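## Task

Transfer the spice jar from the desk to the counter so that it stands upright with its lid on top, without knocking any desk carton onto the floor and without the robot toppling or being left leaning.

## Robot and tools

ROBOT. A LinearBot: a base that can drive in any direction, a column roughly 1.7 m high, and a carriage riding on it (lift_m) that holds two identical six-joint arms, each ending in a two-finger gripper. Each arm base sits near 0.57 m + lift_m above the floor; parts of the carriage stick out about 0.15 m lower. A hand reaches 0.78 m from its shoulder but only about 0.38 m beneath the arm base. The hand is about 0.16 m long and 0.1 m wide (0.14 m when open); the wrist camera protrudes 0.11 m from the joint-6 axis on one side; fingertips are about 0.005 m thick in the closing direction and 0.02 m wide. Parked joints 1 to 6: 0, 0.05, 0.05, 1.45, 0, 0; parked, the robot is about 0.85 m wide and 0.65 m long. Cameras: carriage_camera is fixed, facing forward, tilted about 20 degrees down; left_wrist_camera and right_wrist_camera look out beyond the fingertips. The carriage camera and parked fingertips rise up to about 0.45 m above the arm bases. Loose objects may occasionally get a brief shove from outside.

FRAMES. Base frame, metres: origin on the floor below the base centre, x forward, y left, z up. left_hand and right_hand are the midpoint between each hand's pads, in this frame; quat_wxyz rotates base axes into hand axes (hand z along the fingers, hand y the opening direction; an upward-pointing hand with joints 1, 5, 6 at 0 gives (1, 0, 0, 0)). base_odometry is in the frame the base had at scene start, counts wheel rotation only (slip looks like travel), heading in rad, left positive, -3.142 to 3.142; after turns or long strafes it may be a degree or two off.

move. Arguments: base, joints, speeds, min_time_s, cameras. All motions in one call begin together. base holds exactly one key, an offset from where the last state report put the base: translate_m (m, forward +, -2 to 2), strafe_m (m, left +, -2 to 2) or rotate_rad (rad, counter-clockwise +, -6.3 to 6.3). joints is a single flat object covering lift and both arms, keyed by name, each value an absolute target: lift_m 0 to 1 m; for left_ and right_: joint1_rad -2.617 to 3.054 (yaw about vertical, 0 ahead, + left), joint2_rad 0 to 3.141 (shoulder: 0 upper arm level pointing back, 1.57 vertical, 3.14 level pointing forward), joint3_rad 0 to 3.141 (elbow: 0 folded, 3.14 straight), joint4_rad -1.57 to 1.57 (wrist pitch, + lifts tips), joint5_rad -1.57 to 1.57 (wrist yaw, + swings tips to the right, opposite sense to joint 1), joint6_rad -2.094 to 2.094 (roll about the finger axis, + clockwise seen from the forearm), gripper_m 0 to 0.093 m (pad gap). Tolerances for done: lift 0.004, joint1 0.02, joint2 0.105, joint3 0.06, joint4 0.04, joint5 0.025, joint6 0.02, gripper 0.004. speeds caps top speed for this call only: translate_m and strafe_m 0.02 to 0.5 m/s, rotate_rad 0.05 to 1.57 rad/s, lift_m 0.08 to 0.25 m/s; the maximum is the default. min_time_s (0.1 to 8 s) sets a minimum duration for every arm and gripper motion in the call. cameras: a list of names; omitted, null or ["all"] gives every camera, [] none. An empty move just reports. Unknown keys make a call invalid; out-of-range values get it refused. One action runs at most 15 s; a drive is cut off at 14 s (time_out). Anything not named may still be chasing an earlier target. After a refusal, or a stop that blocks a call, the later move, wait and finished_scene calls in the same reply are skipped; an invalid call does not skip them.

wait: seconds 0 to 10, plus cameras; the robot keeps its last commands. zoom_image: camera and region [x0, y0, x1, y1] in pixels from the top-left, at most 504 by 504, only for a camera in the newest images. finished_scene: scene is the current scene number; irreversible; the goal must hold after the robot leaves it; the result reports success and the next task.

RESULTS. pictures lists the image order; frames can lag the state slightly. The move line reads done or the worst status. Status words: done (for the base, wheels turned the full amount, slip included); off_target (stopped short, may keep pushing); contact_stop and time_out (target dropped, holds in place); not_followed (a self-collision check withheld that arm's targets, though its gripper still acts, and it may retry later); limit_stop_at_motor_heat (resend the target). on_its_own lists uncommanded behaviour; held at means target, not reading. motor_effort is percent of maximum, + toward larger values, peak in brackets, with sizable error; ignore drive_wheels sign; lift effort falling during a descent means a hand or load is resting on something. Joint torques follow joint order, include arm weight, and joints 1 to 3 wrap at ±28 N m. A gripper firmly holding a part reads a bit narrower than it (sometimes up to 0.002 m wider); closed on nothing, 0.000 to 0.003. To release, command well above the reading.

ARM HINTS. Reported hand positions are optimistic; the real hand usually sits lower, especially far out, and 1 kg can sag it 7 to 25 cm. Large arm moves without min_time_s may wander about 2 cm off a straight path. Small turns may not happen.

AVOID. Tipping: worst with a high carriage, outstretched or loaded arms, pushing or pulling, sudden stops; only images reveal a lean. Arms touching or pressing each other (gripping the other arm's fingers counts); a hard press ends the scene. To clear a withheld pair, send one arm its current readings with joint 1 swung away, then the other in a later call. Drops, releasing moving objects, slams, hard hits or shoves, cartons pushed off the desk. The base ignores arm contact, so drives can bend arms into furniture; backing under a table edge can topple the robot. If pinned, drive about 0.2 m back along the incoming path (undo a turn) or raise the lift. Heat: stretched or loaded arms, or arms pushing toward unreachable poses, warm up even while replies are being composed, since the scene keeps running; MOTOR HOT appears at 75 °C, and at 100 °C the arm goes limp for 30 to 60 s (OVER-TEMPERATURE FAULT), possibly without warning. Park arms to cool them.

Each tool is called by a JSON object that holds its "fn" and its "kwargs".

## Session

{"fn": "move", "kwargs": {"base": {"rotate_rad": 3.14}, "joints": {"lift_m": 0.8}, "cameras": ["carriage_camera"]}}

Scene clock: 4.27 s.
Joint torques (N m): left_arm=[0.49 4.33 5.94 -0.19 -0.13 -0.05] | right_arm=[-0.02 4.33 7.04 -0.09 -0.01 -0.12]
move: done
base_odometry: x=+0.000 y=+0.000 heading=+3.139
base_status: done
joint_positions: lift_m=+0.800 left_joint1_rad=-0.017 left_joint2_rad=+0.038 left_joint3_rad=+0.047 left_joint4_rad=+1.428 left_joint5_rad=+0.017 left_joint6_rad=-0.006 left_gripper_m=+0.09398 right_joint1_rad=-0.013 right_joint2_rad=+0.048 right_joint3_rad=+0.042 right_joint4_rad=+1.437 right_joint5_rad=+0.022 right_joint6_rad=-0.023 right_gripper_m=+0.09398
joint_status: all done
motor_effort: lift_m=+31(38) drive_wheels=+7(18)
left_hand: x=+0.2662 y=+0.3055 z=+1.7837 quat_wxyz=(+0.998, +0.009, +0.067, -0.012) (m; base frame)
right_hand: x=+0.2686 y=-0.3133 z=+1.7824 quat_wxyz=(+0.997, +0.011, +0.070, -0.019) (m; base frame)
pictures: carriage_camera
Images, in order (width x height): carriage_camera 504x504.

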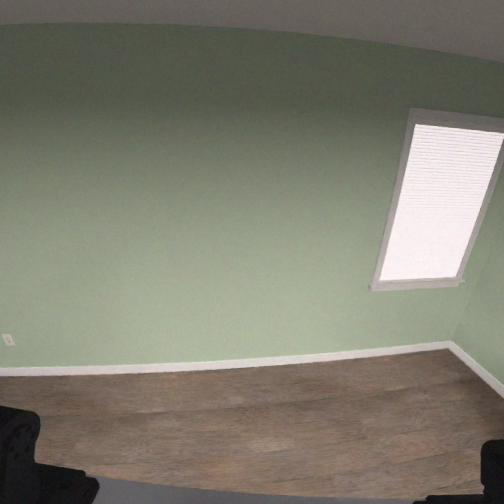

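{"fn": "move", "kwargs": {"base": {"rotate_rad": 1.57}, "cameras": ["carriage_camera"]}}

{"fn": "move", "kwargs": {"base": {"rotate_rad": 1.57}, "cameras": ["carriage_camera"]}}

Scene clock: 10.33 s.
Joint torques (N m): left_arm=[0.62 4.33 5.96 -0.18 -0.11 -0.05] | right_arm=[-0.03 4.33 7.06 -0.09 -0.01 -0.11]
move: done
base_odometry: x=+0.000 y=+0.000 heading=-1.574
base_status: done
joint_positions: lift_m=+0.800 left_joint1_rad=-0.017 left_joint2_rad=+0.038 left_joint3_rad=+0.047 left_joint4_rad=+1.428 left_joint5_rad=+0.017 left_joint6_rad=-0.006 left_gripper_m=+0.09398 right_joint1_rad=-0.013 right_joint2_rad=+0.048 right_joint3_rad=+0.042 right_joint4_rad=+1.437 right_joint5_rad=+0.022 right_joint6_rad=-0.023 right_gripper_m=+0.09398
joint_status: not commanded
motor_effort: lift_m=+31(31) drive_wheels=+7(15)
left_hand: x=+0.2662 y=+0.3055 z=+1.7837 quat_wxyz=(+0.998, +0.009, +0.067, -0.012) (m; base frame)
right_hand: x=+0.2686 y=-0.3133 z=+1.7824 quat_wxyz=(+0.997, +0.011, +0.070, -0.019) (m; base frame)
pictures: carriage_camera
Images, in order (width x height): carriage_camera 504x504.

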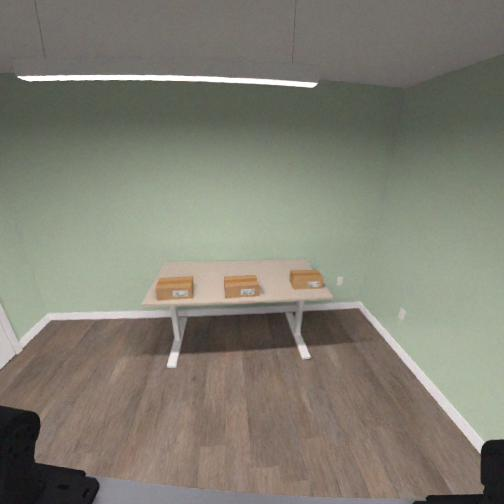

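Scene clock: 13.43 s.
Joint torques (N m): left_arm=[0.68 4.37 5.9 -0.19 -0.13 -0.05] | right_arm=[-0.06 4.36 7.05 -0.1 -0.01 -0.12]
move: done
base_odometry: x=+0.000 y=+0.000 heading=-0.005
base_status: done
joint_positions: lift_m=+0.800 left_joint1_rad=-0.017 left_joint2_rad=+0.038 left_joint3_rad=+0.047 left_joint4_rad=+1.428 left_joint5_rad=+0.017 left_joint6_rad=-0.006 left_gripper_m=+0.09399 right_joint1_rad=-0.013 right_joint2_rad=+0.048 right_joint3_rad=+0.042 right_joint4_rad=+1.437 right_joint5_rad=+0.022 right_joint6_rad=-0.023 right_gripper_m=+0.09399
joint_status: not commanded
motor_effort: lift_m=+31(31) drive_wheels=+5(13)
left_hand: x=+0.2662 y=+0.3055 z=+1.7837 quat_wxyz=(+0.998, +0.009, +0.067, -0.012) (m; base frame)
right_hand: x=+0.2686 y=-0.3133 z=+1.7824 quat_wxyz=(+0.997, +0.011, +0.070, -0.019) (m; base frame)
pictures: carriage_camera
Images, in order (width x height): carriage_camera 504x504.

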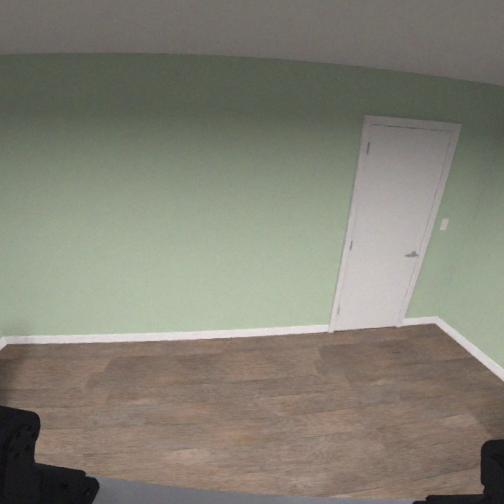

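{"fn": "move", "kwargs": {"base": {"rotate_rad": -1.51}, "cameras": []}}

{"fn": "move", "kwargs": {"base": {"translate_m": 0.95}, "cameras": ["carriage_camera"]}}

{"fn": "zoom_image", "kwargs": {"camera": "carriage_camera", "region": [60, 230, 460, 450]}}

Scene clock: 23.03 s.
Joint torques (N m): left_arm=[0.55 4.33 5.89 -0.19 -0.12 -0.05] | right_arm=[-0.02 4.4 7.05 -0.09 -0.02 -0.12]
move: done
base_odometry: x=+0.000 y=+0.000 heading=-1.514
base_status: done
joint_positions: lift_m=+0.800 left_joint1_rad=-0.017 left_joint2_rad=+0.038 left_joint3_rad=+0.047 left_joint4_rad=+1.428 left_joint5_rad=+0.017 left_joint6_rad=-0.006 left_gripper_m=+0.09400 right_joint1_rad=-0.013 right_joint2_rad=+0.048 right_joint3_rad=+0.042 right_joint4_rad=+1.437 right_joint5_rad=+0.022 right_joint6_rad=-0.023 right_gripper_m=+0.09400
joint_status: not commanded
motor_effort: lift_m=+31(31) drive_wheels=+5(17)
left_hand: x=+0.2662 y=+0.3055 z=+1.7837 quat_wxyz=(+0.998, +0.009, +0.067, -0.012) (m; base frame)
right_hand: x=+0.2686 y=-0.3133 z=+1.7824 quat_wxyz=(+0.997, +0.011, +0.070, -0.019) (m; base frame)
pictures: none
No camera images: "cameras" was empty.

Scene clock: 27.27 s.
Joint torques (N m): left_arm=[0.66 4.3 5.94 -0.2 -0.13 -0.05] | right_arm=[-0.03 4.37 7.06 -0.07 -0.02 -0.12]
move: done
base_odometry: x=+0.052 y=-0.949 heading=-1.515
base_status: done
joint_positions: lift_m=+0.800 left_joint1_rad=-0.017 left_joint2_rad=+0.038 left_joint3_rad=+0.047 left_joint4_rad=+1.428 left_joint5_rad=+0.017 left_joint6_rad=-0.006 left_gripper_m=+0.09400 right_joint1_rad=-0.013 right_joint2_rad=+0.048 right_joint3_rad=+0.042 right_joint4_rad=+1.436 right_joint5_rad=+0.022 right_joint6_rad=-0.023 right_gripper_m=+0.09400
joint_status: not commanded
motor_effort: lift_m=+31(31) drive_wheels=-9(24)
left_hand: x=+0.2661 y=+0.3055 z=+1.7837 quat_wxyz=(+0.998, +0.009, +0.067, -0.012) (m; base frame)
right_hand: x=+0.2689 y=-0.3133 z=+1.7824 quat_wxyz=(+0.997, +0.011, +0.070, -0.019) (m; base frame)
pictures: carriage_camera
Images, in order (width x height): carriage_camera 504x504.

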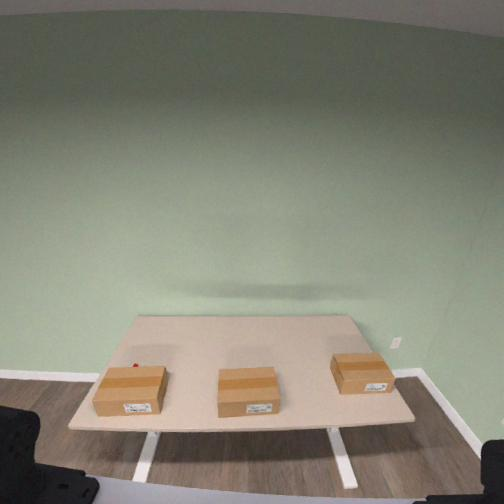

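Scaled by 1.260 from the camera's 504x504 image, which has a finer 720x720 frame.

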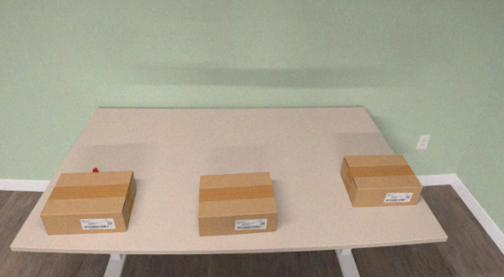

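{"fn": "move", "kwargs": {"base": {"rotate_rad": 0.033}, "cameras": []}}

{"fn": "move", "kwargs": {"base": {"strafe_m": 0.24}, "joints": {"lift_m": 0.6}, "cameras": []}}

{"fn": "move", "kwargs": {"base": {"translate_m": 0.38}, "speeds": {"translate_m": 0.25}, "joints": {"lift_m": 0.42, "left_joint1_rad": 0.0, "left_joint2_rad": 2.1, "left_joint3_rad": 1.905, "left_joint4_rad": -1.34, "left_joint5_rad": 0.0, "left_joint6_rad": 0.0}, "min_time_s": 1.8, "cameras": ["carriage_camera", "left_wrist_camera"]}}

Scene clock: 42.43 s.
Joint torques (N m): left_arm=[0.64 4.36 5.87 -0.19 -0.12 -0.06] | right_arm=[-0.01 4.34 7.05 -0.08 -0.01 -0.12]
move: done
base_odometry: x=+0.052 y=-0.949 heading=-1.484
base_status: done
joint_positions: lift_m=+0.800 left_joint1_rad=-0.017 left_joint2_rad=+0.038 left_joint3_rad=+0.047 left_joint4_rad=+1.428 left_joint5_rad=+0.017 left_joint6_rad=-0.006 left_gripper_m=+0.09400 right_joint1_rad=-0.013 right_joint2_rad=+0.048 right_joint3_rad=+0.042 right_joint4_rad=+1.437 right_joint5_rad=+0.022 right_joint6_rad=-0.023 right_gripper_m=+0.09400
joint_status: not commanded
motor_effort: lift_m=+31(31) drive_wheels=-11(13)
left_hand: x=+0.2662 y=+0.3055 z=+1.7837 quat_wxyz=(+0.998, +0.009, +0.067, -0.012) (m; base frame)
right_hand: x=+0.2687 y=-0.3133 z=+1.7824 quat_wxyz=(+0.997, +0.011, +0.070, -0.019) (m; base frame)
pictures: none
No camera images: "cameras" was empty.

Scene clock: 44.70 s.
Joint torques (N m): left_arm=[0.57 4.31 5.89 -0.18 -0.12 -0.01] | right_arm=[-0.01 4.41 7.01 -0.09 -0.01 -0.12]
move: done
base_odometry: x=+0.291 y=-0.928 heading=-1.484
base_status: done
joint_positions: lift_m=+0.600 left_joint1_rad=-0.018 left_joint2_rad=+0.038 left_joint3_rad=+0.047 left_joint4_rad=+1.428 left_joint5_rad=+0.017 left_joint6_rad=-0.006 left_gripper_m=+0.09400 right_joint1_rad=-0.013 right_joint2_rad=+0.048 right_joint3_rad=+0.042 right_joint4_rad=+1.437 right_joint5_rad=+0.022 right_joint6_rad=-0.023 right_gripper_m=+0.09400
joint_status: all done
motor_effort: lift_m=+28(28) drive_wheels=-5(14)
left_hand: x=+0.2662 y=+0.3055 z=+1.5840 quat_wxyz=(+0.998, +0.009, +0.067, -0.012) (m; base frame)
right_hand: x=+0.2687 y=-0.3133 z=+1.5827 quat_wxyz=(+0.997, +0.011, +0.070, -0.019) (m; base frame)
pictures: none
No camera images: "cameras" was empty.

Scene clock: 47.50 s.
Joint torques (N m): left_arm=[0.99 -12.07 9.22 0.49 -0.2 0.01] | right_arm=[0.02 4.33 6.99 -0.11 -0.01 -0.12]
move: done
base_odometry: x=+0.324 y=-1.307 heading=-1.483
base_status: done
joint_positions: lift_m=+0.420 left_joint1_rad=-0.005 left_joint2_rad=+2.090 left_joint3_rad=+1.881 left_joint4_rad=-1.325 left_joint5_rad=+0.008 left_joint6_rad=-0.006 left_gripper_m=+0.09400 right_joint1_rad=-0.013 right_joint2_rad=+0.048 right_joint3_rad=+0.042 right_joint4_rad=+1.438 right_joint5_rad=+0.022 right_joint6_rad=-0.023 right_gripper_m=+0.09400
joint_status: all done
motor_effort: lift_m=+26(28) drive_wheels=-7(14)
left_hand: x=+0.6447 y=+0.3056 z=+1.0796 quat_wxyz=(+0.018, +0.000, +1.000, -0.004) (m; base frame)
right_hand: x=+0.2684 y=-0.3133 z=+1.4028 quat_wxyz=(+0.997, +0.011, +0.069, -0.019) (m; base frame)
pictures: carriage_camera, left_wrist_camera
Images, in order (width x height): carriage_camera 504x504, left_wrist_camera 504x504.

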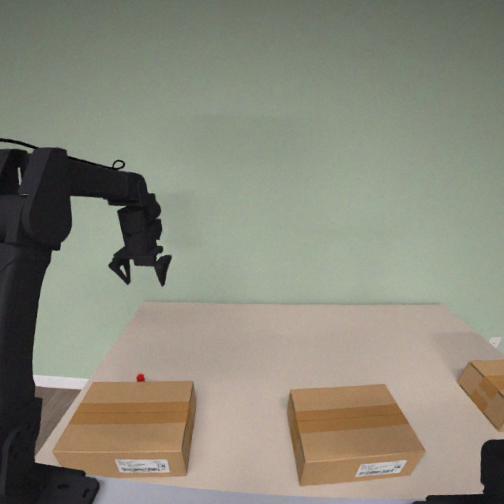

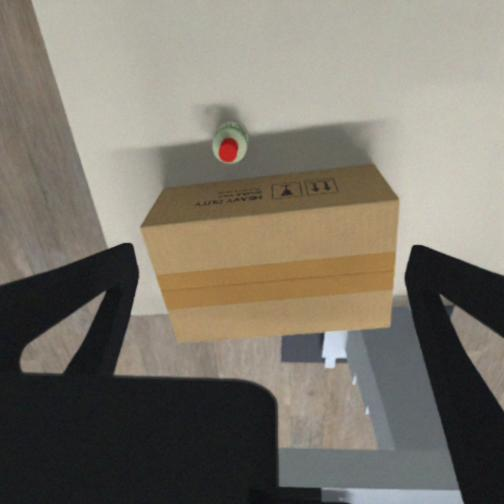

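{"fn": "move", "kwargs": {"joints": {"lift_m": 0.28, "left_joint1_rad": 0.08, "left_joint2_rad": 1.91, "left_joint3_rad": 1.72, "left_joint4_rad": -1.36}, "min_time_s": 1.5, "cameras": ["left_wrist_camera", "carriage_camera"]}}

{"fn": "zoom_image", "kwargs": {"camera": "left_wrist_camera", "region": [140, 50, 400, 310]}}

Scene clock: 68.73 s.
Joint torques (N m): left_arm=[0.98 -14.64 5.33 0.45 -0.2 0.03] | right_arm=[0.02 4.34 7.02 -0.11 -0.01 -0.12]
move: done
base_odometry: x=+0.324 y=-1.307 heading=-1.483
base_status: not commanded
joint_positions: lift_m=+0.280 left_joint1_rad=+0.075 left_joint2_rad=+1.941 left_joint3_rad=+1.734 left_joint4_rad=-1.347 left_joint5_rad=+0.007 left_joint6_rad=-0.006 left_gripper_m=+0.09400 right_joint1_rad=-0.013 right_joint2_rad=+0.048 right_joint3_rad=+0.042 right_joint4_rad=+1.438 right_joint5_rad=+0.022 right_joint6_rad=-0.023 right_gripper_m=+0.09400
joint_status: all done
motor_effort: lift_m=+28(29) drive_wheels=-10(10)
left_hand: x=+0.6035 y=+0.3358 z=+0.9567 quat_wxyz=(+0.008, -0.040, +0.999, -0.003) (m; base frame)
right_hand: x=+0.2684 y=-0.3133 z=+1.2627 quat_wxyz=(+0.997, +0.011, +0.069, -0.019) (m; base frame)
pictures: carriage_camera, left_wrist_camera
Images, in order (width x height): carriage_camera 504x504, left_wrist_camera 504x504.

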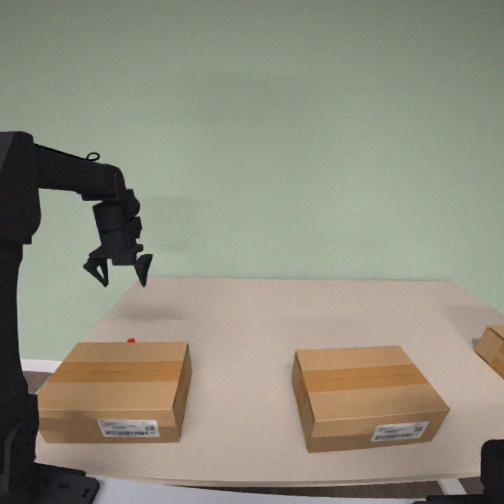

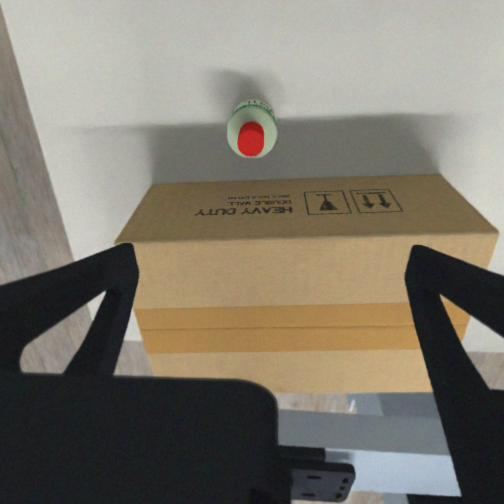

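Scaled by 1.938 from the camera's 504x504 image, which has a finer 720x720 frame.

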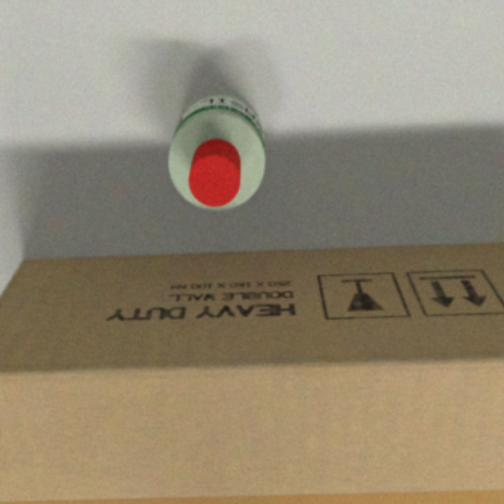

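{"fn": "move", "kwargs": {"joints": {"lift_m": 0.13, "left_joint1_rad": 0.106, "left_joint2_rad": 1.87, "left_joint3_rad": 1.69, "left_joint4_rad": -1.37}, "min_time_s": 0.8, "speeds": {"lift_m": 0.12}, "cameras": ["left_wrist_camera"]}}

Scene clock: 91.63 s.
Joint torques (N m): left_arm=[0.87 -13.9 5.82 0.47 -0.18 0.01] | right_arm=[0.01 4.36 6.99 -0.09 -0.01 -0.11]
move: done
base_odometry: x=+0.324 y=-1.307 heading=-1.483
base_status: not commanded
joint_positions: lift_m=+0.130 left_joint1_rad=+0.101 left_joint2_rad=+1.897 left_joint3_rad=+1.699 left_joint4_rad=-1.358 left_joint5_rad=+0.006 left_joint6_rad=-0.006 left_gripper_m=+0.09400 right_joint1_rad=-0.013 right_joint2_rad=+0.048 right_joint3_rad=+0.042 right_joint4_rad=+1.438 right_joint5_rad=+0.022 right_joint6_rad=-0.023 right_gripper_m=+0.09400
joint_status: all done
motor_effort: lift_m=+27(29) drive_wheels=+5(11)
left_hand: x=+0.5911 y=+0.3443 z=+0.8128 quat_wxyz=(+0.007, -0.053, +0.999, -0.003) (m; base frame)
right_hand: x=+0.2684 y=-0.3133 z=+1.1127 quat_wxyz=(+0.997, +0.011, +0.069, -0.019) (m; base frame)
pictures: left_wrist_camera
Images, in order (width x height): left_wrist_camera 504x504.

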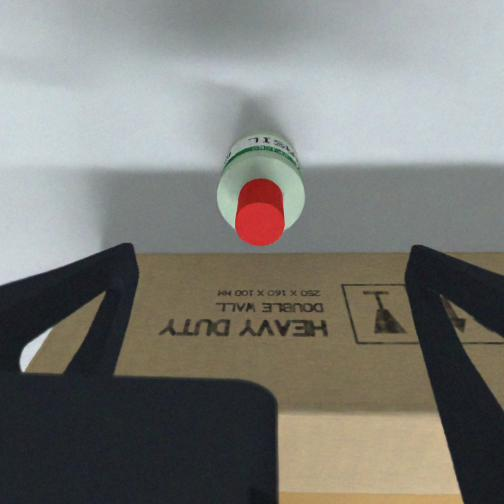

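{"fn": "move", "kwargs": {"joints": {"lift_m": 0.078, "left_joint1_rad": 0.114, "left_joint2_rad": 1.852, "left_joint3_rad": 1.672, "left_joint4_rad": -1.37}, "min_time_s": 0.6, "speeds": {"lift_m": 0.1}, "cameras": ["left_wrist_camera"]}}

Scene clock: 126.13 s.
Joint torques (N m): left_arm=[0.95 -13.93 5.78 0.48 -0.19 0.02] | right_arm=[-0.03 4.4 7.04 -0.1 -0.02 -0.12]
move: done
base_odometry: x=+0.324 y=-1.307 heading=-1.483
base_status: not commanded
joint_positions: lift_m=+0.078 left_joint1_rad=+0.110 left_joint2_rad=+1.882 left_joint3_rad=+1.681 left_joint4_rad=-1.360 left_joint5_rad=+0.006 left_joint6_rad=-0.006 left_gripper_m=+0.09400 right_joint1_rad=-0.013 right_joint2_rad=+0.048 right_joint3_rad=+0.042 right_joint4_rad=+1.438 right_joint5_rad=+0.022 right_joint6_rad=-0.023 right_gripper_m=+0.09400
joint_status: all done
motor_effort: lift_m=+28(28) drive_wheels=+3(8)
left_hand: x=+0.5861 y=+0.3468 z=+0.7616 quat_wxyz=(+0.005, -0.058, +0.998, -0.003) (m; base frame)
right_hand: x=+0.2684 y=-0.3133 z=+1.0607 quat_wxyz=(+0.997, +0.011, +0.069, -0.019) (m; base frame)
pictures: left_wrist_camera
Images, in order (width x height): left_wrist_camera 504x504.

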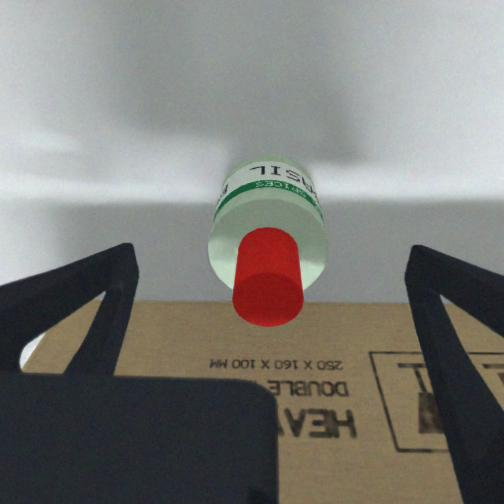

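{"fn": "move", "kwargs": {"joints": {"lift_m": 0.064}, "speeds": {"lift_m": 0.08}, "cameras": []}}

{"fn": "move", "kwargs": {"joints": {"lift_m": 0.058}, "speeds": {"lift_m": 0.08}, "cameras": ["left_wrist_camera"]}}

Scene clock: 149.67 s.
Joint torques (N m): left_arm=[1.02 -13.15 5.75 0.5 -0.19 0.02] | right_arm=[-0.01 4.42 7.12 -0.11 0 -0.12]
move: done
base_odometry: x=+0.324 y=-1.307 heading=-1.483
base_status: not commanded
joint_positions: lift_m=+0.064 left_joint1_rad=+0.110 left_joint2_rad=+1.875 left_joint3_rad=+1.681 left_joint4_rad=-1.361 left_joint5_rad=+0.006 left_joint6_rad=-0.006 left_gripper_m=+0.09400 right_joint1_rad=-0.013 right_joint2_rad=+0.048 right_joint3_rad=+0.042 right_joint4_rad=+1.438 right_joint5_rad=+0.022 right_joint6_rad=-0.023 right_gripper_m=+0.09400
joint_status: all done
motor_effort: lift_m=+28(28) drive_wheels=+4(8)
left_hand: x=+0.5857 y=+0.3468 z=+0.7499 quat_wxyz=(+0.008, -0.058, +0.998, -0.003) (m; base frame)
right_hand: x=+0.2684 y=-0.3133 z=+1.0467 quat_wxyz=(+0.997, +0.011, +0.069, -0.019) (m; base frame)
pictures: none
No camera images: "cameras" was empty.

Scene clock: 150.10 s.
Joint torques (N m): left_arm=[0.94 -12.88 6 0.52 -0.19 0.02] | right_arm=[0.05 4.34 7.08 -0.1 -0.01 -0.11]
move: done
base_odometry: x=+0.324 y=-1.307 heading=-1.483
base_status: not commanded
joint_positions: lift_m=+0.058 left_joint1_rad=+0.110 left_joint2_rad=+1.873 left_joint3_rad=+1.681 left_joint4_rad=-1.362 left_joint5_rad=+0.006 left_joint6_rad=-0.006 left_gripper_m=+0.09400 right_joint1_rad=-0.013 right_joint2_rad=+0.048 right_joint3_rad=+0.042 right_joint4_rad=+1.438 right_joint5_rad=+0.022 right_joint6_rad=-0.023 right_gripper_m=+0.09400
joint_status: all done
motor_effort: lift_m=+28(28) drive_wheels=+5(10)
left_hand: x=+0.5852 y=+0.3467 z=+0.7446 quat_wxyz=(+0.008, -0.058, +0.998, -0.003) (m; base frame)
right_hand: x=+0.2684 y=-0.3133 z=+1.0407 quat_wxyz=(+0.997, +0.011, +0.069, -0.019) (m; base frame)
pictures: left_wrist_camera
Images, in order (width x height): left_wrist_camera 504x504.

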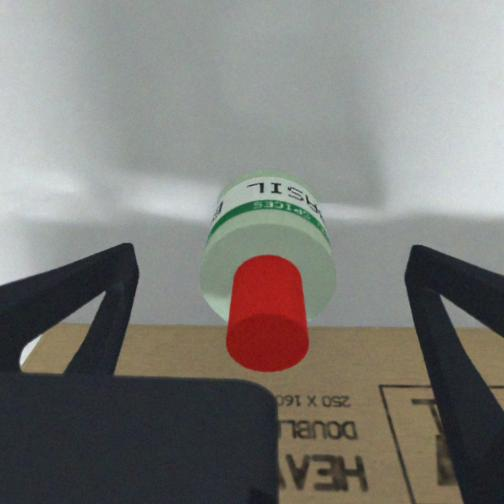

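{"fn": "move", "kwargs": {"joints": {"left_gripper_m": 0.043}, "min_time_s": 1.2, "cameras": []}}

{"fn": "move", "kwargs": {"joints": {"left_gripper_m": 0.036}, "min_time_s": 0.8, "cameras": ["left_wrist_camera"]}}

Scene clock: 158.27 s.
Joint torques (N m): left_arm=[0.95 -12.89 5.9 0.53 -0.19 0.02] | right_arm=[0.03 4.37 7.06 -0.09 -0.01 -0.12]
move: done
base_odometry: x=+0.324 y=-1.307 heading=-1.483
base_status: not commanded
joint_positions: lift_m=+0.058 left_joint1_rad=+0.110 left_joint2_rad=+1.873 left_joint3_rad=+1.681 left_joint4_rad=-1.362 left_joint5_rad=+0.006 left_joint6_rad=-0.006 left_gripper_m=+0.04310 right_joint1_rad=-0.013 right_joint2_rad=+0.048 right_joint3_rad=+0.042 right_joint4_rad=+1.438 right_joint5_rad=+0.022 right_joint6_rad=-0.023 right_gripper_m=+0.09400
joint_status: all done
motor_effort: lift_m=+27(28) drive_wheels=+4(6)
left_hand: x=+0.5852 y=+0.3467 z=+0.7446 quat_wxyz=(+0.008, -0.058, +0.998, -0.003) (m; base frame)
right_hand: x=+0.2684 y=-0.3133 z=+1.0407 quat_wxyz=(+0.997, +0.011, +0.069, -0.019) (m; base frame)
pictures: none
No camera images: "cameras" was empty.

Scene clock: 159.37 s.
Joint torques (N m): left_arm=[1.02 -12.88 5.9 0.52 -0.18 0.01] | right_arm=[-0.03 4.3 7.06 -0.1 -0.01 -0.12]
move: done
base_odometry: x=+0.324 y=-1.307 heading=-1.483
base_status: not commanded
joint_positions: lift_m=+0.058 left_joint1_rad=+0.110 left_joint2_rad=+1.873 left_joint3_rad=+1.681 left_joint4_rad=-1.362 left_joint5_rad=+0.006 left_joint6_rad=-0.006 left_gripper_m=+0.03759 right_joint1_rad=-0.013 right_joint2_rad=+0.048 right_joint3_rad=+0.042 right_joint4_rad=+1.438 right_joint5_rad=+0.022 right_joint6_rad=-0.023 right_gripper_m=+0.09400
joint_status: all done
motor_effort: lift_m=+27(28) drive_wheels=+4(7)
left_hand: x=+0.5852 y=+0.3467 z=+0.7446 quat_wxyz=(+0.008, -0.058, +0.998, -0.003) (m; base frame)
right_hand: x=+0.2684 y=-0.3133 z=+1.0407 quat_wxyz=(+0.997, +0.011, +0.069, -0.019) (m; base frame)
pictures: left_wrist_camera
Images, in order (width x height): left_wrist_camera 504x504.

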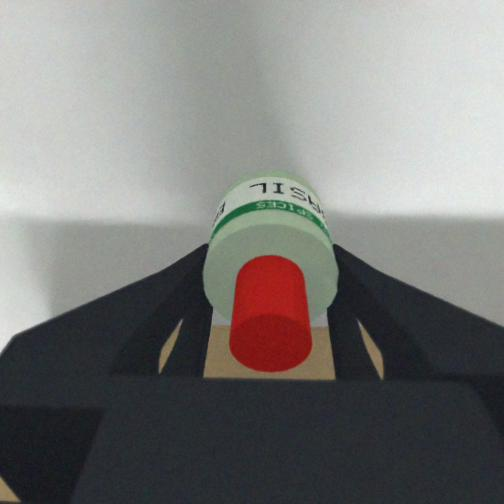

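{"fn": "move", "kwargs": {"joints": {"left_gripper_m": 0.031}, "min_time_s": 0.5, "cameras": []}}

{"fn": "move", "kwargs": {"joints": {"lift_m": 0.12}, "speeds": {"lift_m": 0.1}, "cameras": ["left_wrist_camera"]}}

Scene clock: 164.60 s.
Joint torques (N m): left_arm=[0.96 -12.83 5.87 0.54 -0.18 0.02] | right_arm=[-0.01 4.38 7.06 -0.1 -0.01 -0.12]
move: off_target
base_odometry: x=+0.324 y=-1.307 heading=-1.483
base_status: not commanded
joint_positions: lift_m=+0.058 left_joint1_rad=+0.110 left_joint2_rad=+1.873 left_joint3_rad=+1.681 left_joint4_rad=-1.362 left_joint5_rad=+0.006 left_joint6_rad=-0.006 left_gripper_m=+0.03758 right_joint1_rad=-0.013 right_joint2_rad=+0.048 right_joint3_rad=+0.042 right_joint4_rad=+1.438 right_joint5_rad=+0.022 right_joint6_rad=-0.023 right_gripper_m=+0.09400
joint_status: left_gripper_m off_target (ended at +0.03758, target +0.03100)
motor_effort: lift_m=+27(28) drive_wheels=+5(6)
left_hand: x=+0.5852 y=+0.3467 z=+0.7446 quat_wxyz=(+0.008, -0.058, +0.998, -0.003) (m; base frame)
right_hand: x=+0.2684 y=-0.3133 z=+1.0407 quat_wxyz=(+0.997, +0.011, +0.069, -0.019) (m; base frame)
pictures: none
No camera images: "cameras" was empty.

Scene clock: 165.60 s.
Joint torques (N m): left_arm=[0.91 -12.6 6.15 0.53 -0.18 0.03] | right_arm=[-0.01 4.4 7.12 -0.1 -0.01 -0.12]
move: done
base_odometry: x=+0.324 y=-1.307 heading=-1.483
base_status: not commanded
joint_positions: lift_m=+0.120 left_joint1_rad=+0.110 left_joint2_rad=+1.870 left_joint3_rad=+1.679 left_joint4_rad=-1.363 left_joint5_rad=+0.006 left_joint6_rad=-0.006 left_gripper_m=+0.03758 right_joint1_rad=-0.013 right_joint2_rad=+0.048 right_joint3_rad=+0.042 right_joint4_rad=+1.438 right_joint5_rad=+0.022 right_joint6_rad=-0.023 right_gripper_m=+0.09400
joint_status: all done
motor_effort: lift_m=+31(38) drive_wheels=+4(9)
left_hand: x=+0.5846 y=+0.3466 z=+0.8068 quat_wxyz=(+0.009, -0.058, +0.998, -0.003) (m; base frame)
right_hand: x=+0.2684 y=-0.3133 z=+1.1024 quat_wxyz=(+0.997, +0.011, +0.069, -0.019) (m; base frame)
pictures: left_wrist_camera
Images, in order (width x height): left_wrist_camera 504x504.

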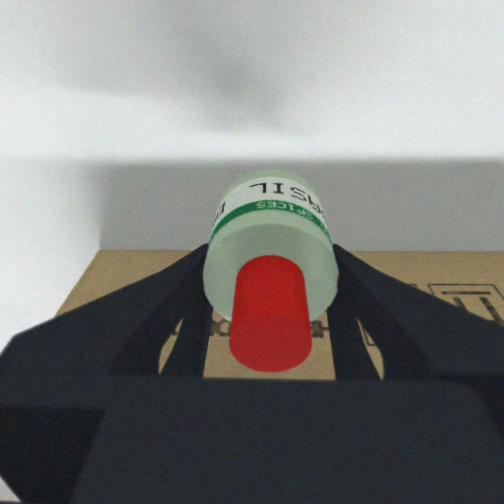

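{"fn": "move", "kwargs": {"joints": {"lift_m": 0.3}, "cameras": []}}

{"fn": "move", "kwargs": {"joints": {"lift_m": 0.42, "left_joint1_rad": 0.0, "left_joint2_rad": 1.25, "left_joint3_rad": 1.25, "left_joint4_rad": -1.55}, "base": {"translate_m": -0.45}, "min_time_s": 1.3, "cameras": []}}

{"fn": "move", "kwargs": {"base": {"rotate_rad": 3.14}, "cameras": ["carriage_camera", "left_wrist_camera"]}}

Scene clock: 178.73 s.
Joint torques (N m): left_arm=[0.95 -12.44 6 0.54 -0.18 0.02] | right_arm=[-0.01 4.37 7.01 -0.09 -0.01 -0.12]
move: done
base_odometry: x=+0.324 y=-1.307 heading=-1.483
base_status: not commanded
joint_positions: lift_m=+0.300 left_joint1_rad=+0.110 left_joint2_rad=+1.869 left_joint3_rad=+1.679 left_joint4_rad=-1.364 left_joint5_rad=+0.006 left_joint6_rad=-0.006 left_gripper_m=+0.03758 right_joint1_rad=-0.013 right_joint2_rad=+0.048 right_joint3_rad=+0.042 right_joint4_rad=+1.438 right_joint5_rad=+0.022 right_joint6_rad=-0.023 right_gripper_m=+0.09400
joint_status: all done
motor_effort: lift_m=+31(37) drive_wheels=+3(9)
left_hand: x=+0.5844 y=+0.3467 z=+0.9870 quat_wxyz=(+0.009, -0.058, +0.998, -0.003) (m; base frame)
right_hand: x=+0.2684 y=-0.3133 z=+1.2824 quat_wxyz=(+0.997, +0.011, +0.069, -0.019) (m; base frame)
pictures: none
No camera images: "cameras" was empty.

Scene clock: 181.83 s.
Joint torques (N m): left_arm=[0.21 -4.96 5.26 0.59 -0.17 0.02] | right_arm=[0.01 4.38 6.95 -0.11 -0.01 -0.12]
move: done
base_odometry: x=+0.285 y=-0.859 heading=-1.483
base_status: done
joint_positions: lift_m=+0.420 left_joint1_rad=+0.005 left_joint2_rad=+1.260 left_joint3_rad=+1.262 left_joint4_rad=-1.543 left_joint5_rad=+0.005 left_joint6_rad=-0.006 left_gripper_m=+0.03758 right_joint1_rad=-0.013 right_joint2_rad=+0.048 right_joint3_rad=+0.042 right_joint4_rad=+1.438 right_joint5_rad=+0.022 right_joint6_rad=-0.023 right_gripper_m=+0.09400
joint_status: all done
motor_effort: lift_m=+30(38) drive_wheels=-3(15)
left_hand: x=+0.4244 y=+0.3090 z=+1.1541 quat_wxyz=(+0.015, -0.005, +1.000, -0.003) (m; base frame)
right_hand: x=+0.2683 y=-0.3133 z=+1.4025 quat_wxyz=(+0.997, +0.011, +0.069, -0.019) (m; base frame)
pictures: none
No camera images: "cameras" was empty.

Scene clock: 186.10 s.
Joint torques (N m): left_arm=[0.4 -4.92 5.34 0.57 -0.12 0.02] | right_arm=[0.02 4.36 7.05 -0.07 -0.01 -0.12]
move: done
base_odometry: x=+0.285 y=-0.859 heading=+1.656
base_status: done
joint_positions: lift_m=+0.420 left_joint1_rad=+0.002 left_joint2_rad=+1.260 left_joint3_rad=+1.262 left_joint4_rad=-1.543 left_joint5_rad=+0.001 left_joint6_rad=-0.006 left_gripper_m=+0.03757 right_joint1_rad=-0.013 right_joint2_rad=+0.048 right_joint3_rad=+0.042 right_joint4_rad=+1.436 right_joint5_rad=+0.022 right_joint6_rad=-0.023 right_gripper_m=+0.09402
joint_status: not commanded
motor_effort: lift_m=+30(30) drive_wheels=+6(16)
left_hand: x=+0.4244 y=+0.3093 z=+1.1541 quat_wxyz=(+0.015, -0.004, +1.000, +0.000) (m; base frame)
right_hand: x=+0.2688 y=-0.3133 z=+1.4024 quat_wxyz=(+0.997, +0.011, +0.070, -0.019) (m; base frame)
pictures: carriage_camera, left_wrist_camera
Images, in order (width x height): carriage_camera 504x504, left_wrist_camera 504x504.

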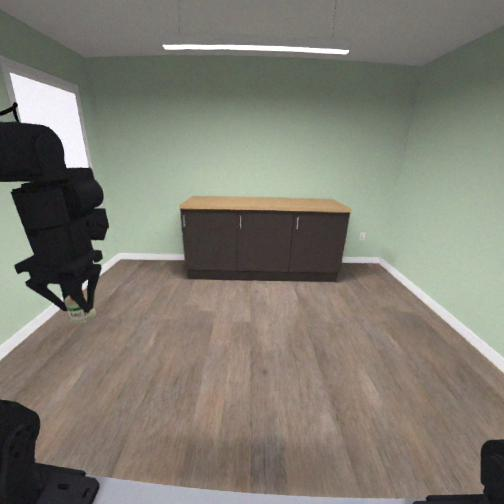

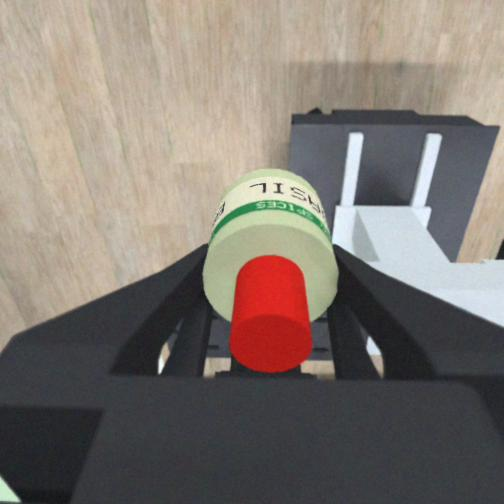

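{"fn": "move", "kwargs": {"base": {"translate_m": 1.75}, "cameras": ["carriage_camera"]}}

Scene clock: 198.20 s.
Joint torques (N m): left_arm=[0.47 -5.08 5.29 0.61 -0.12 0.03] | right_arm=[0.03 4.33 7.05 -0.1 -0.01 -0.11]
move: done
base_odometry: x=+0.133 y=+0.885 heading=+1.657
base_status: done
joint_positions: lift_m=+0.420 left_joint1_rad=+0.002 left_joint2_rad=+1.260 left_joint3_rad=+1.262 left_joint4_rad=-1.545 left_joint5_rad=+0.001 left_joint6_rad=-0.006 left_gripper_m=+0.03757 right_joint1_rad=-0.013 right_joint2_rad=+0.048 right_joint3_rad=+0.042 right_joint4_rad=+1.437 right_joint5_rad=+0.022 right_joint6_rad=-0.023 right_gripper_m=+0.09402
joint_status: not commanded
motor_effort: lift_m=+30(30) drive_wheels=-13(25)
left_hand: x=+0.4237 y=+0.3093 z=+1.1541 quat_wxyz=(+0.014, -0.004, +1.000, +0.000) (m; base frame)
right_hand: x=+0.2687 y=-0.3133 z=+1.4025 quat_wxyz=(+0.997, +0.011, +0.070, -0.019) (m; base frame)
pictures: carriage_camera
Images, in order (width x height): carriage_camera 504x504.

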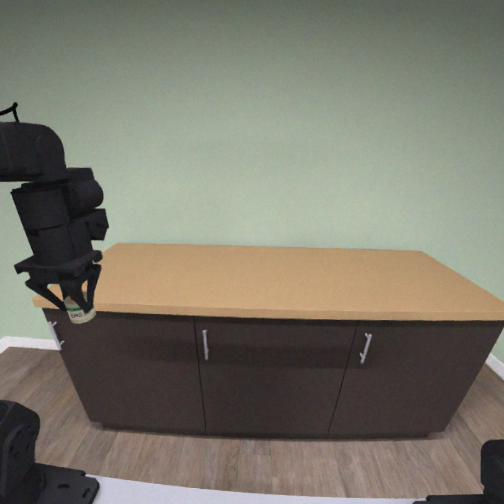

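{"fn": "move", "kwargs": {"base": {"rotate_rad": -0.06}, "cameras": []}}

{"fn": "move", "kwargs": {"base": {"translate_m": 0.4}, "speeds": {"translate_m": 0.25}, "joints": {"left_joint2_rad": 2.1, "left_joint3_rad": 1.905, "left_joint4_rad": -1.36}, "min_time_s": 1.8, "cameras": ["carriage_camera", "left_wrist_camera"]}}

Scene clock: 212.10 s.
Joint torques (N m): left_arm=[0.58 -4.88 5.27 0.62 -0.12 0.02] | right_arm=[-0.01 4.34 7.05 -0.09 0 -0.12]
move: done
base_odometry: x=+0.133 y=+0.885 heading=+1.598
base_status: done
joint_positions: lift_m=+0.420 left_joint1_rad=+0.001 left_joint2_rad=+1.259 left_joint3_rad=+1.262 left_joint4_rad=-1.546 left_joint5_rad=+0.001 left_joint6_rad=-0.006 left_gripper_m=+0.03757 right_joint1_rad=-0.013 right_joint2_rad=+0.048 right_joint3_rad=+0.042 right_joint4_rad=+1.437 right_joint5_rad=+0.022 right_joint6_rad=-0.023 right_gripper_m=+0.09402
joint_status: not commanded
motor_effort: lift_m=+30(30) drive_wheels=-10(14)
left_hand: x=+0.4234 y=+0.3091 z=+1.1542 quat_wxyz=(+0.014, -0.004, +1.000, +0.000) (m; base frame)
right_hand: x=+0.2686 y=-0.3133 z=+1.4025 quat_wxyz=(+0.997, +0.011, +0.070, -0.019) (m; base frame)
pictures: none
No camera images: "cameras" was empty.

Scene clock: 215.10 s.
Joint torques (N m): left_arm=[0.61 -11.73 9.29 0.64 -0.12 0.01] | right_arm=[0.02 4.34 7.05 -0.09 -0.02 -0.12]
move: done
base_odometry: x=+0.123 y=+1.285 heading=+1.597
base_status: done
joint_positions: lift_m=+0.420 left_joint1_rad=+0.001 left_joint2_rad=+2.087 left_joint3_rad=+1.880 left_joint4_rad=-1.366 left_joint5_rad=+0.001 left_joint6_rad=-0.005 left_gripper_m=+0.03757 right_joint1_rad=-0.013 right_joint2_rad=+0.048 right_joint3_rad=+0.042 right_joint4_rad=+1.437 right_joint5_rad=+0.022 right_joint6_rad=-0.023 right_gripper_m=+0.09402
joint_status: all done
motor_effort: lift_m=+30(30) drive_wheels=-12(20)
left_hand: x=+0.6346 y=+0.3093 z=+1.0799 quat_wxyz=(-0.001, -0.003, +1.000, +0.000) (m; base frame)
right_hand: x=+0.2686 y=-0.3133 z=+1.4025 quat_wxyz=(+0.997, +0.011, +0.070, -0.019) (m; base frame)
pictures: carriage_camera, left_wrist_camera
Images, in order (width x height): carriage_camera 504x504, left_wrist_camera 504x504.

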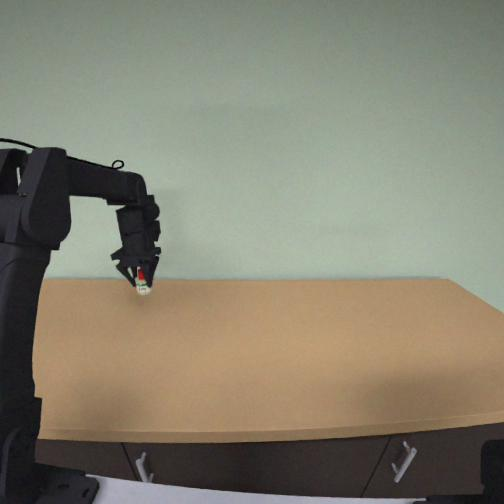

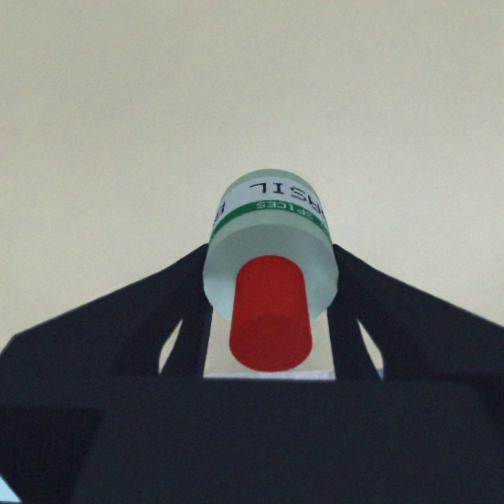

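{"fn": "move", "kwargs": {"joints": {"lift_m": 0.285, "left_joint4_rad": -1.342}, "speeds": {"lift_m": 0.15}, "cameras": []}}

{"fn": "move", "kwargs": {"joints": {"lift_m": 0.272}, "speeds": {"lift_m": 0.08}, "cameras": []}}

{"fn": "move", "kwargs": {"joints": {"lift_m": 0.264}, "speeds": {"lift_m": 0.08}, "cameras": ["carriage_camera"]}}

Scene clock: 222.77 s.
Joint torques (N m): left_arm=[0.57 -12.55 8.35 0.74 -0.11 0.01] | right_arm=[0.03 4.4 7.05 -0.09 -0.01 -0.11]
move: done
base_odometry: x=+0.123 y=+1.285 heading=+1.597
base_status: not commanded
joint_positions: lift_m=+0.285 left_joint1_rad=+0.001 left_joint2_rad=+2.095 left_joint3_rad=+1.889 left_joint4_rad=-1.353 left_joint5_rad=+0.001 left_joint6_rad=-0.005 left_gripper_m=+0.03757 right_joint1_rad=-0.013 right_joint2_rad=+0.048 right_joint3_rad=+0.042 right_joint4_rad=+1.437 right_joint5_rad=+0.022 right_joint6_rad=-0.023 right_gripper_m=+0.09402
joint_status: all done
motor_effort: lift_m=+28(29) drive_wheels=-11(12)
left_hand: x=+0.6397 y=+0.3093 z=+0.9442 quat_wxyz=(+0.005, -0.003, +1.000, +0.000) (m; base frame)
right_hand: x=+0.2686 y=-0.3133 z=+1.2677 quat_wxyz=(+0.997, +0.011, +0.070, -0.019) (m; base frame)
pictures: none
No camera images: "cameras" was empty.

Scene clock: 223.30 s.
Joint torques (N m): left_arm=[0.53 -12.4 7.56 0.77 -0.14 0.02] | right_arm=[-0.01 4.33 7.04 -0.1 0 -0.11]
move: done
base_odometry: x=+0.123 y=+1.285 heading=+1.597
base_status: not commanded
joint_positions: lift_m=+0.272 left_joint1_rad=+0.001 left_joint2_rad=+2.093 left_joint3_rad=+1.897 left_joint4_rad=-1.351 left_joint5_rad=+0.001 left_joint6_rad=-0.005 left_gripper_m=+0.03757 right_joint1_rad=-0.013 right_joint2_rad=+0.048 right_joint3_rad=+0.042 right_joint4_rad=+1.437 right_joint5_rad=+0.022 right_joint6_rad=-0.023 right_gripper_m=+0.09402
joint_status: all done
motor_effort: lift_m=+26(28) drive_wheels=-11(11)
left_hand: x=+0.6423 y=+0.3092 z=+0.9345 quat_wxyz=(+0.012, -0.003, +1.000, -0.001) (m; base frame)
right_hand: x=+0.2686 y=-0.3133 z=+1.2548 quat_wxyz=(+0.997, +0.011, +0.070, -0.019) (m; base frame)
pictures: none
No camera images: "cameras" was empty.

Scene clock: 223.77 s.
Joint torques (N m): left_arm=[0.51 -11.15 6.49 0.93 -0.12 0.01] | right_arm=[-0.01 4.36 7.02 -0.1 0 -0.11]
move: done
base_odometry: x=+0.123 y=+1.285 heading=+1.597
base_status: not commanded
joint_positions: lift_m=+0.264 left_joint1_rad=+0.001 left_joint2_rad=+2.081 left_joint3_rad=+1.908 left_joint4_rad=-1.361 left_joint5_rad=+0.001 left_joint6_rad=-0.005 left_gripper_m=+0.03757 right_joint1_rad=-0.013 right_joint2_rad=+0.048 right_joint3_rad=+0.042 right_joint4_rad=+1.437 right_joint5_rad=+0.022 right_joint6_rad=-0.023 right_gripper_m=+0.09402
joint_status: all done
motor_effort: lift_m=+25(26) drive_wheels=+7(11)
left_hand: x=+0.6424 y=+0.3092 z=+0.9339 quat_wxyz=(+0.018, -0.003, +1.000, -0.001) (m; base frame)
right_hand: x=+0.2686 y=-0.3133 z=+1.2469 quat_wxyz=(+0.997, +0.011, +0.070, -0.019) (m; base frame)
pictures: carriage_camera
Images, in order (width x height): carriage_camera 504x504.

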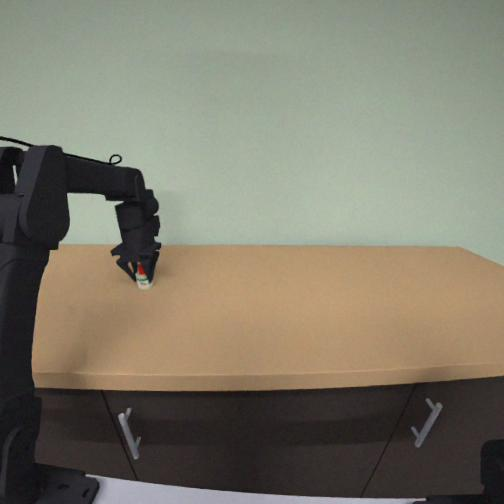

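{"fn": "move", "kwargs": {"joints": {"lift_m": 0.271}, "speeds": {"lift_m": 0.08}, "cameras": []}}

{"fn": "move", "kwargs": {"joints": {"left_gripper_m": 0.06}, "min_time_s": 1.5, "cameras": ["left_wrist_camera"]}}

Scene clock: 229.37 s.
Joint torques (N m): left_arm=[0.55 -11.63 6.53 0.82 -0.12 0.01] | right_arm=[0.02 4.36 7.01 -0.1 0 -0.12]
move: done
base_odometry: x=+0.123 y=+1.285 heading=+1.597
base_status: not commanded
joint_positions: lift_m=+0.271 left_joint1_rad=+0.001 left_joint2_rad=+2.086 left_joint3_rad=+1.908 left_joint4_rad=-1.353 left_joint5_rad=+0.001 left_joint6_rad=-0.005 left_gripper_m=+0.03757 right_joint1_rad=-0.013 right_joint2_rad=+0.048 right_joint3_rad=+0.042 right_joint4_rad=+1.437 right_joint5_rad=+0.022 right_joint6_rad=-0.023 right_gripper_m=+0.09402
joint_status: all done
motor_effort: lift_m=+31(37) drive_wheels=-10(12)
left_hand: x=+0.6444 y=+0.3092 z=+0.9384 quat_wxyz=(+0.020, -0.003, +1.000, -0.001) (m; base frame)
right_hand: x=+0.2686 y=-0.3133 z=+1.2534 quat_wxyz=(+0.997, +0.011, +0.070, -0.019) (m; base frame)
pictures: none
No camera images: "cameras" was empty.

Scene clock: 231.17 s.
Joint torques (N m): left_arm=[0.54 -11.59 6.5 0.81 -0.12 0] | right_arm=[0.01 4.36 7.04 -0.09 0 -0.11]
move: done
base_odometry: x=+0.123 y=+1.285 heading=+1.597
base_status: not commanded
joint_positions: lift_m=+0.271 left_joint1_rad=+0.001 left_joint2_rad=+2.086 left_joint3_rad=+1.908 left_joint4_rad=-1.353 left_joint5_rad=+0.001 left_joint6_rad=-0.005 left_gripper_m=+0.05992 right_joint1_rad=-0.013 right_joint2_rad=+0.048 right_joint3_rad=+0.042 right_joint4_rad=+1.437 right_joint5_rad=+0.022 right_joint6_rad=-0.023 right_gripper_m=+0.09402
joint_status: all done
motor_effort: lift_m=+31(31) drive_wheels=-11(13)
left_hand: x=+0.6444 y=+0.3092 z=+0.9384 quat_wxyz=(+0.020, -0.003, +1.000, -0.001) (m; base frame)
right_hand: x=+0.2686 y=-0.3133 z=+1.2534 quat_wxyz=(+0.997, +0.011, +0.070, -0.019) (m; base frame)
pictures: left_wrist_camera
Images, in order (width x height): left_wrist_camera 504x504.

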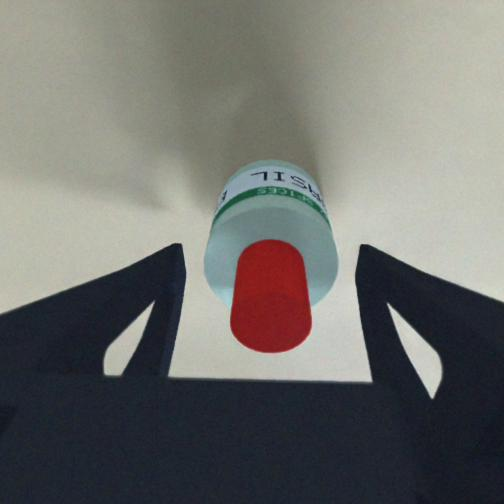

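Standing. Open further and raise straight up.

{"fn": "move", "kwargs": {"joints": {"left_gripper_m": 0.085}, "min_time_s": 0.6, "cameras": []}}

{"fn": "move", "kwargs": {"joints": {"lift_m": 0.42}, "speeds": {"lift_m": 0.15}, "cameras": ["left_wrist_camera", "carriage_camera"]}}

Scene clock: 236.27 s.
Joint torques (N m): left_arm=[0.51 -11.75 6.45 0.79 -0.12 0.01] | right_arm=[-0.03 4.36 7.08 -0.09 -0.01 -0.12]
move: done
base_odometry: x=+0.123 y=+1.285 heading=+1.597
base_status: not commanded
joint_positions: lift_m=+0.271 left_joint1_rad=+0.001 left_joint2_rad=+2.086 left_joint3_rad=+1.908 left_joint4_rad=-1.353 left_joint5_rad=+0.001 left_joint6_rad=-0.005 left_gripper_m=+0.08490 right_joint1_rad=-0.013 right_joint2_rad=+0.048 right_joint3_rad=+0.042 right_joint4_rad=+1.437 right_joint5_rad=+0.022 right_joint6_rad=-0.023 right_gripper_m=+0.09402
joint_status: all done
motor_effort: lift_m=+31(32) drive_wheels=-10(13)
left_hand: x=+0.6444 y=+0.3092 z=+0.9384 quat_wxyz=(+0.020, -0.003, +1.000, -0.001) (m; base frame)
right_hand: x=+0.2686 y=-0.3133 z=+1.2534 quat_wxyz=(+0.997, +0.011, +0.070, -0.019) (m; base frame)
pictures: none
No camera images: "cameras" was empty.

Scene clock: 237.70 s.
Joint torques (N m): left_arm=[0.51 -12.55 6.54 0.75 -0.12 0.02] | right_arm=[-0.06 4.34 7.05 -0.09 -0.01 -0.12]
move: done
base_odometry: x=+0.123 y=+1.285 heading=+1.597
base_status: not commanded
joint_positions: lift_m=+0.420 left_joint1_rad=+0.001 left_joint2_rad=+2.094 left_joint3_rad=+1.908 left_joint4_rad=-1.351 left_joint5_rad=+0.001 left_joint6_rad=-0.005 left_gripper_m=+0.08490 right_joint1_rad=-0.013 right_joint2_rad=+0.048 right_joint3_rad=+0.042 right_joint4_rad=+1.437 right_joint5_rad=+0.022 right_joint6_rad=-0.023 right_gripper_m=+0.09402
joint_status: all done
motor_effort: lift_m=+31(38) drive_wheels=-12(12)
left_hand: x=+0.6449 y=+0.3092 z=+1.0844 quat_wxyz=(+0.017, -0.003, +1.000, -0.001) (m; base frame)
right_hand: x=+0.2686 y=-0.3133 z=+1.4024 quat_wxyz=(+0.997, +0.011, +0.070, -0.019) (m; base frame)
pictures: carriage_camera, left_wrist_camera
Images, in order (width x height): carriage_camera 504x504, left_wrist_camera 504x504.

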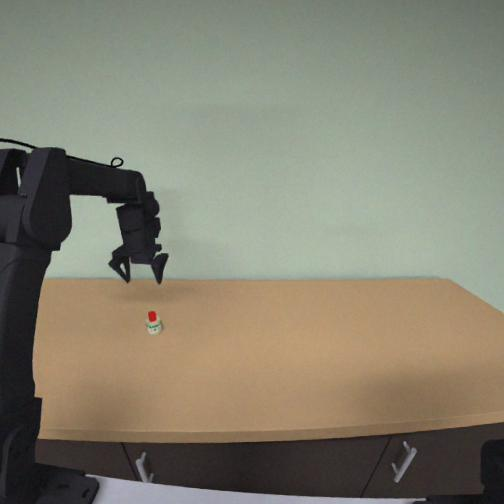

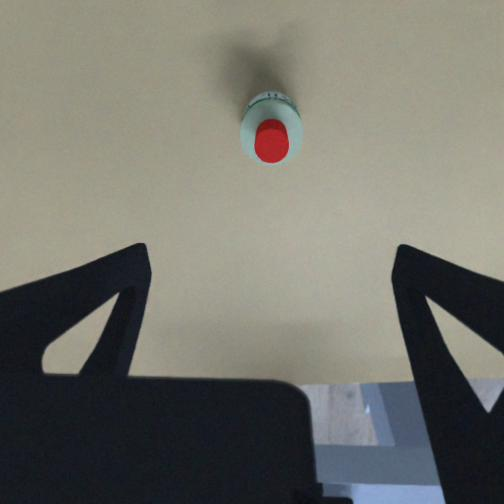

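The jar stands upright on the counter.

{"fn": "finished_scene", "kwargs": {"scene": 3}}

The scene is finished: the task was done.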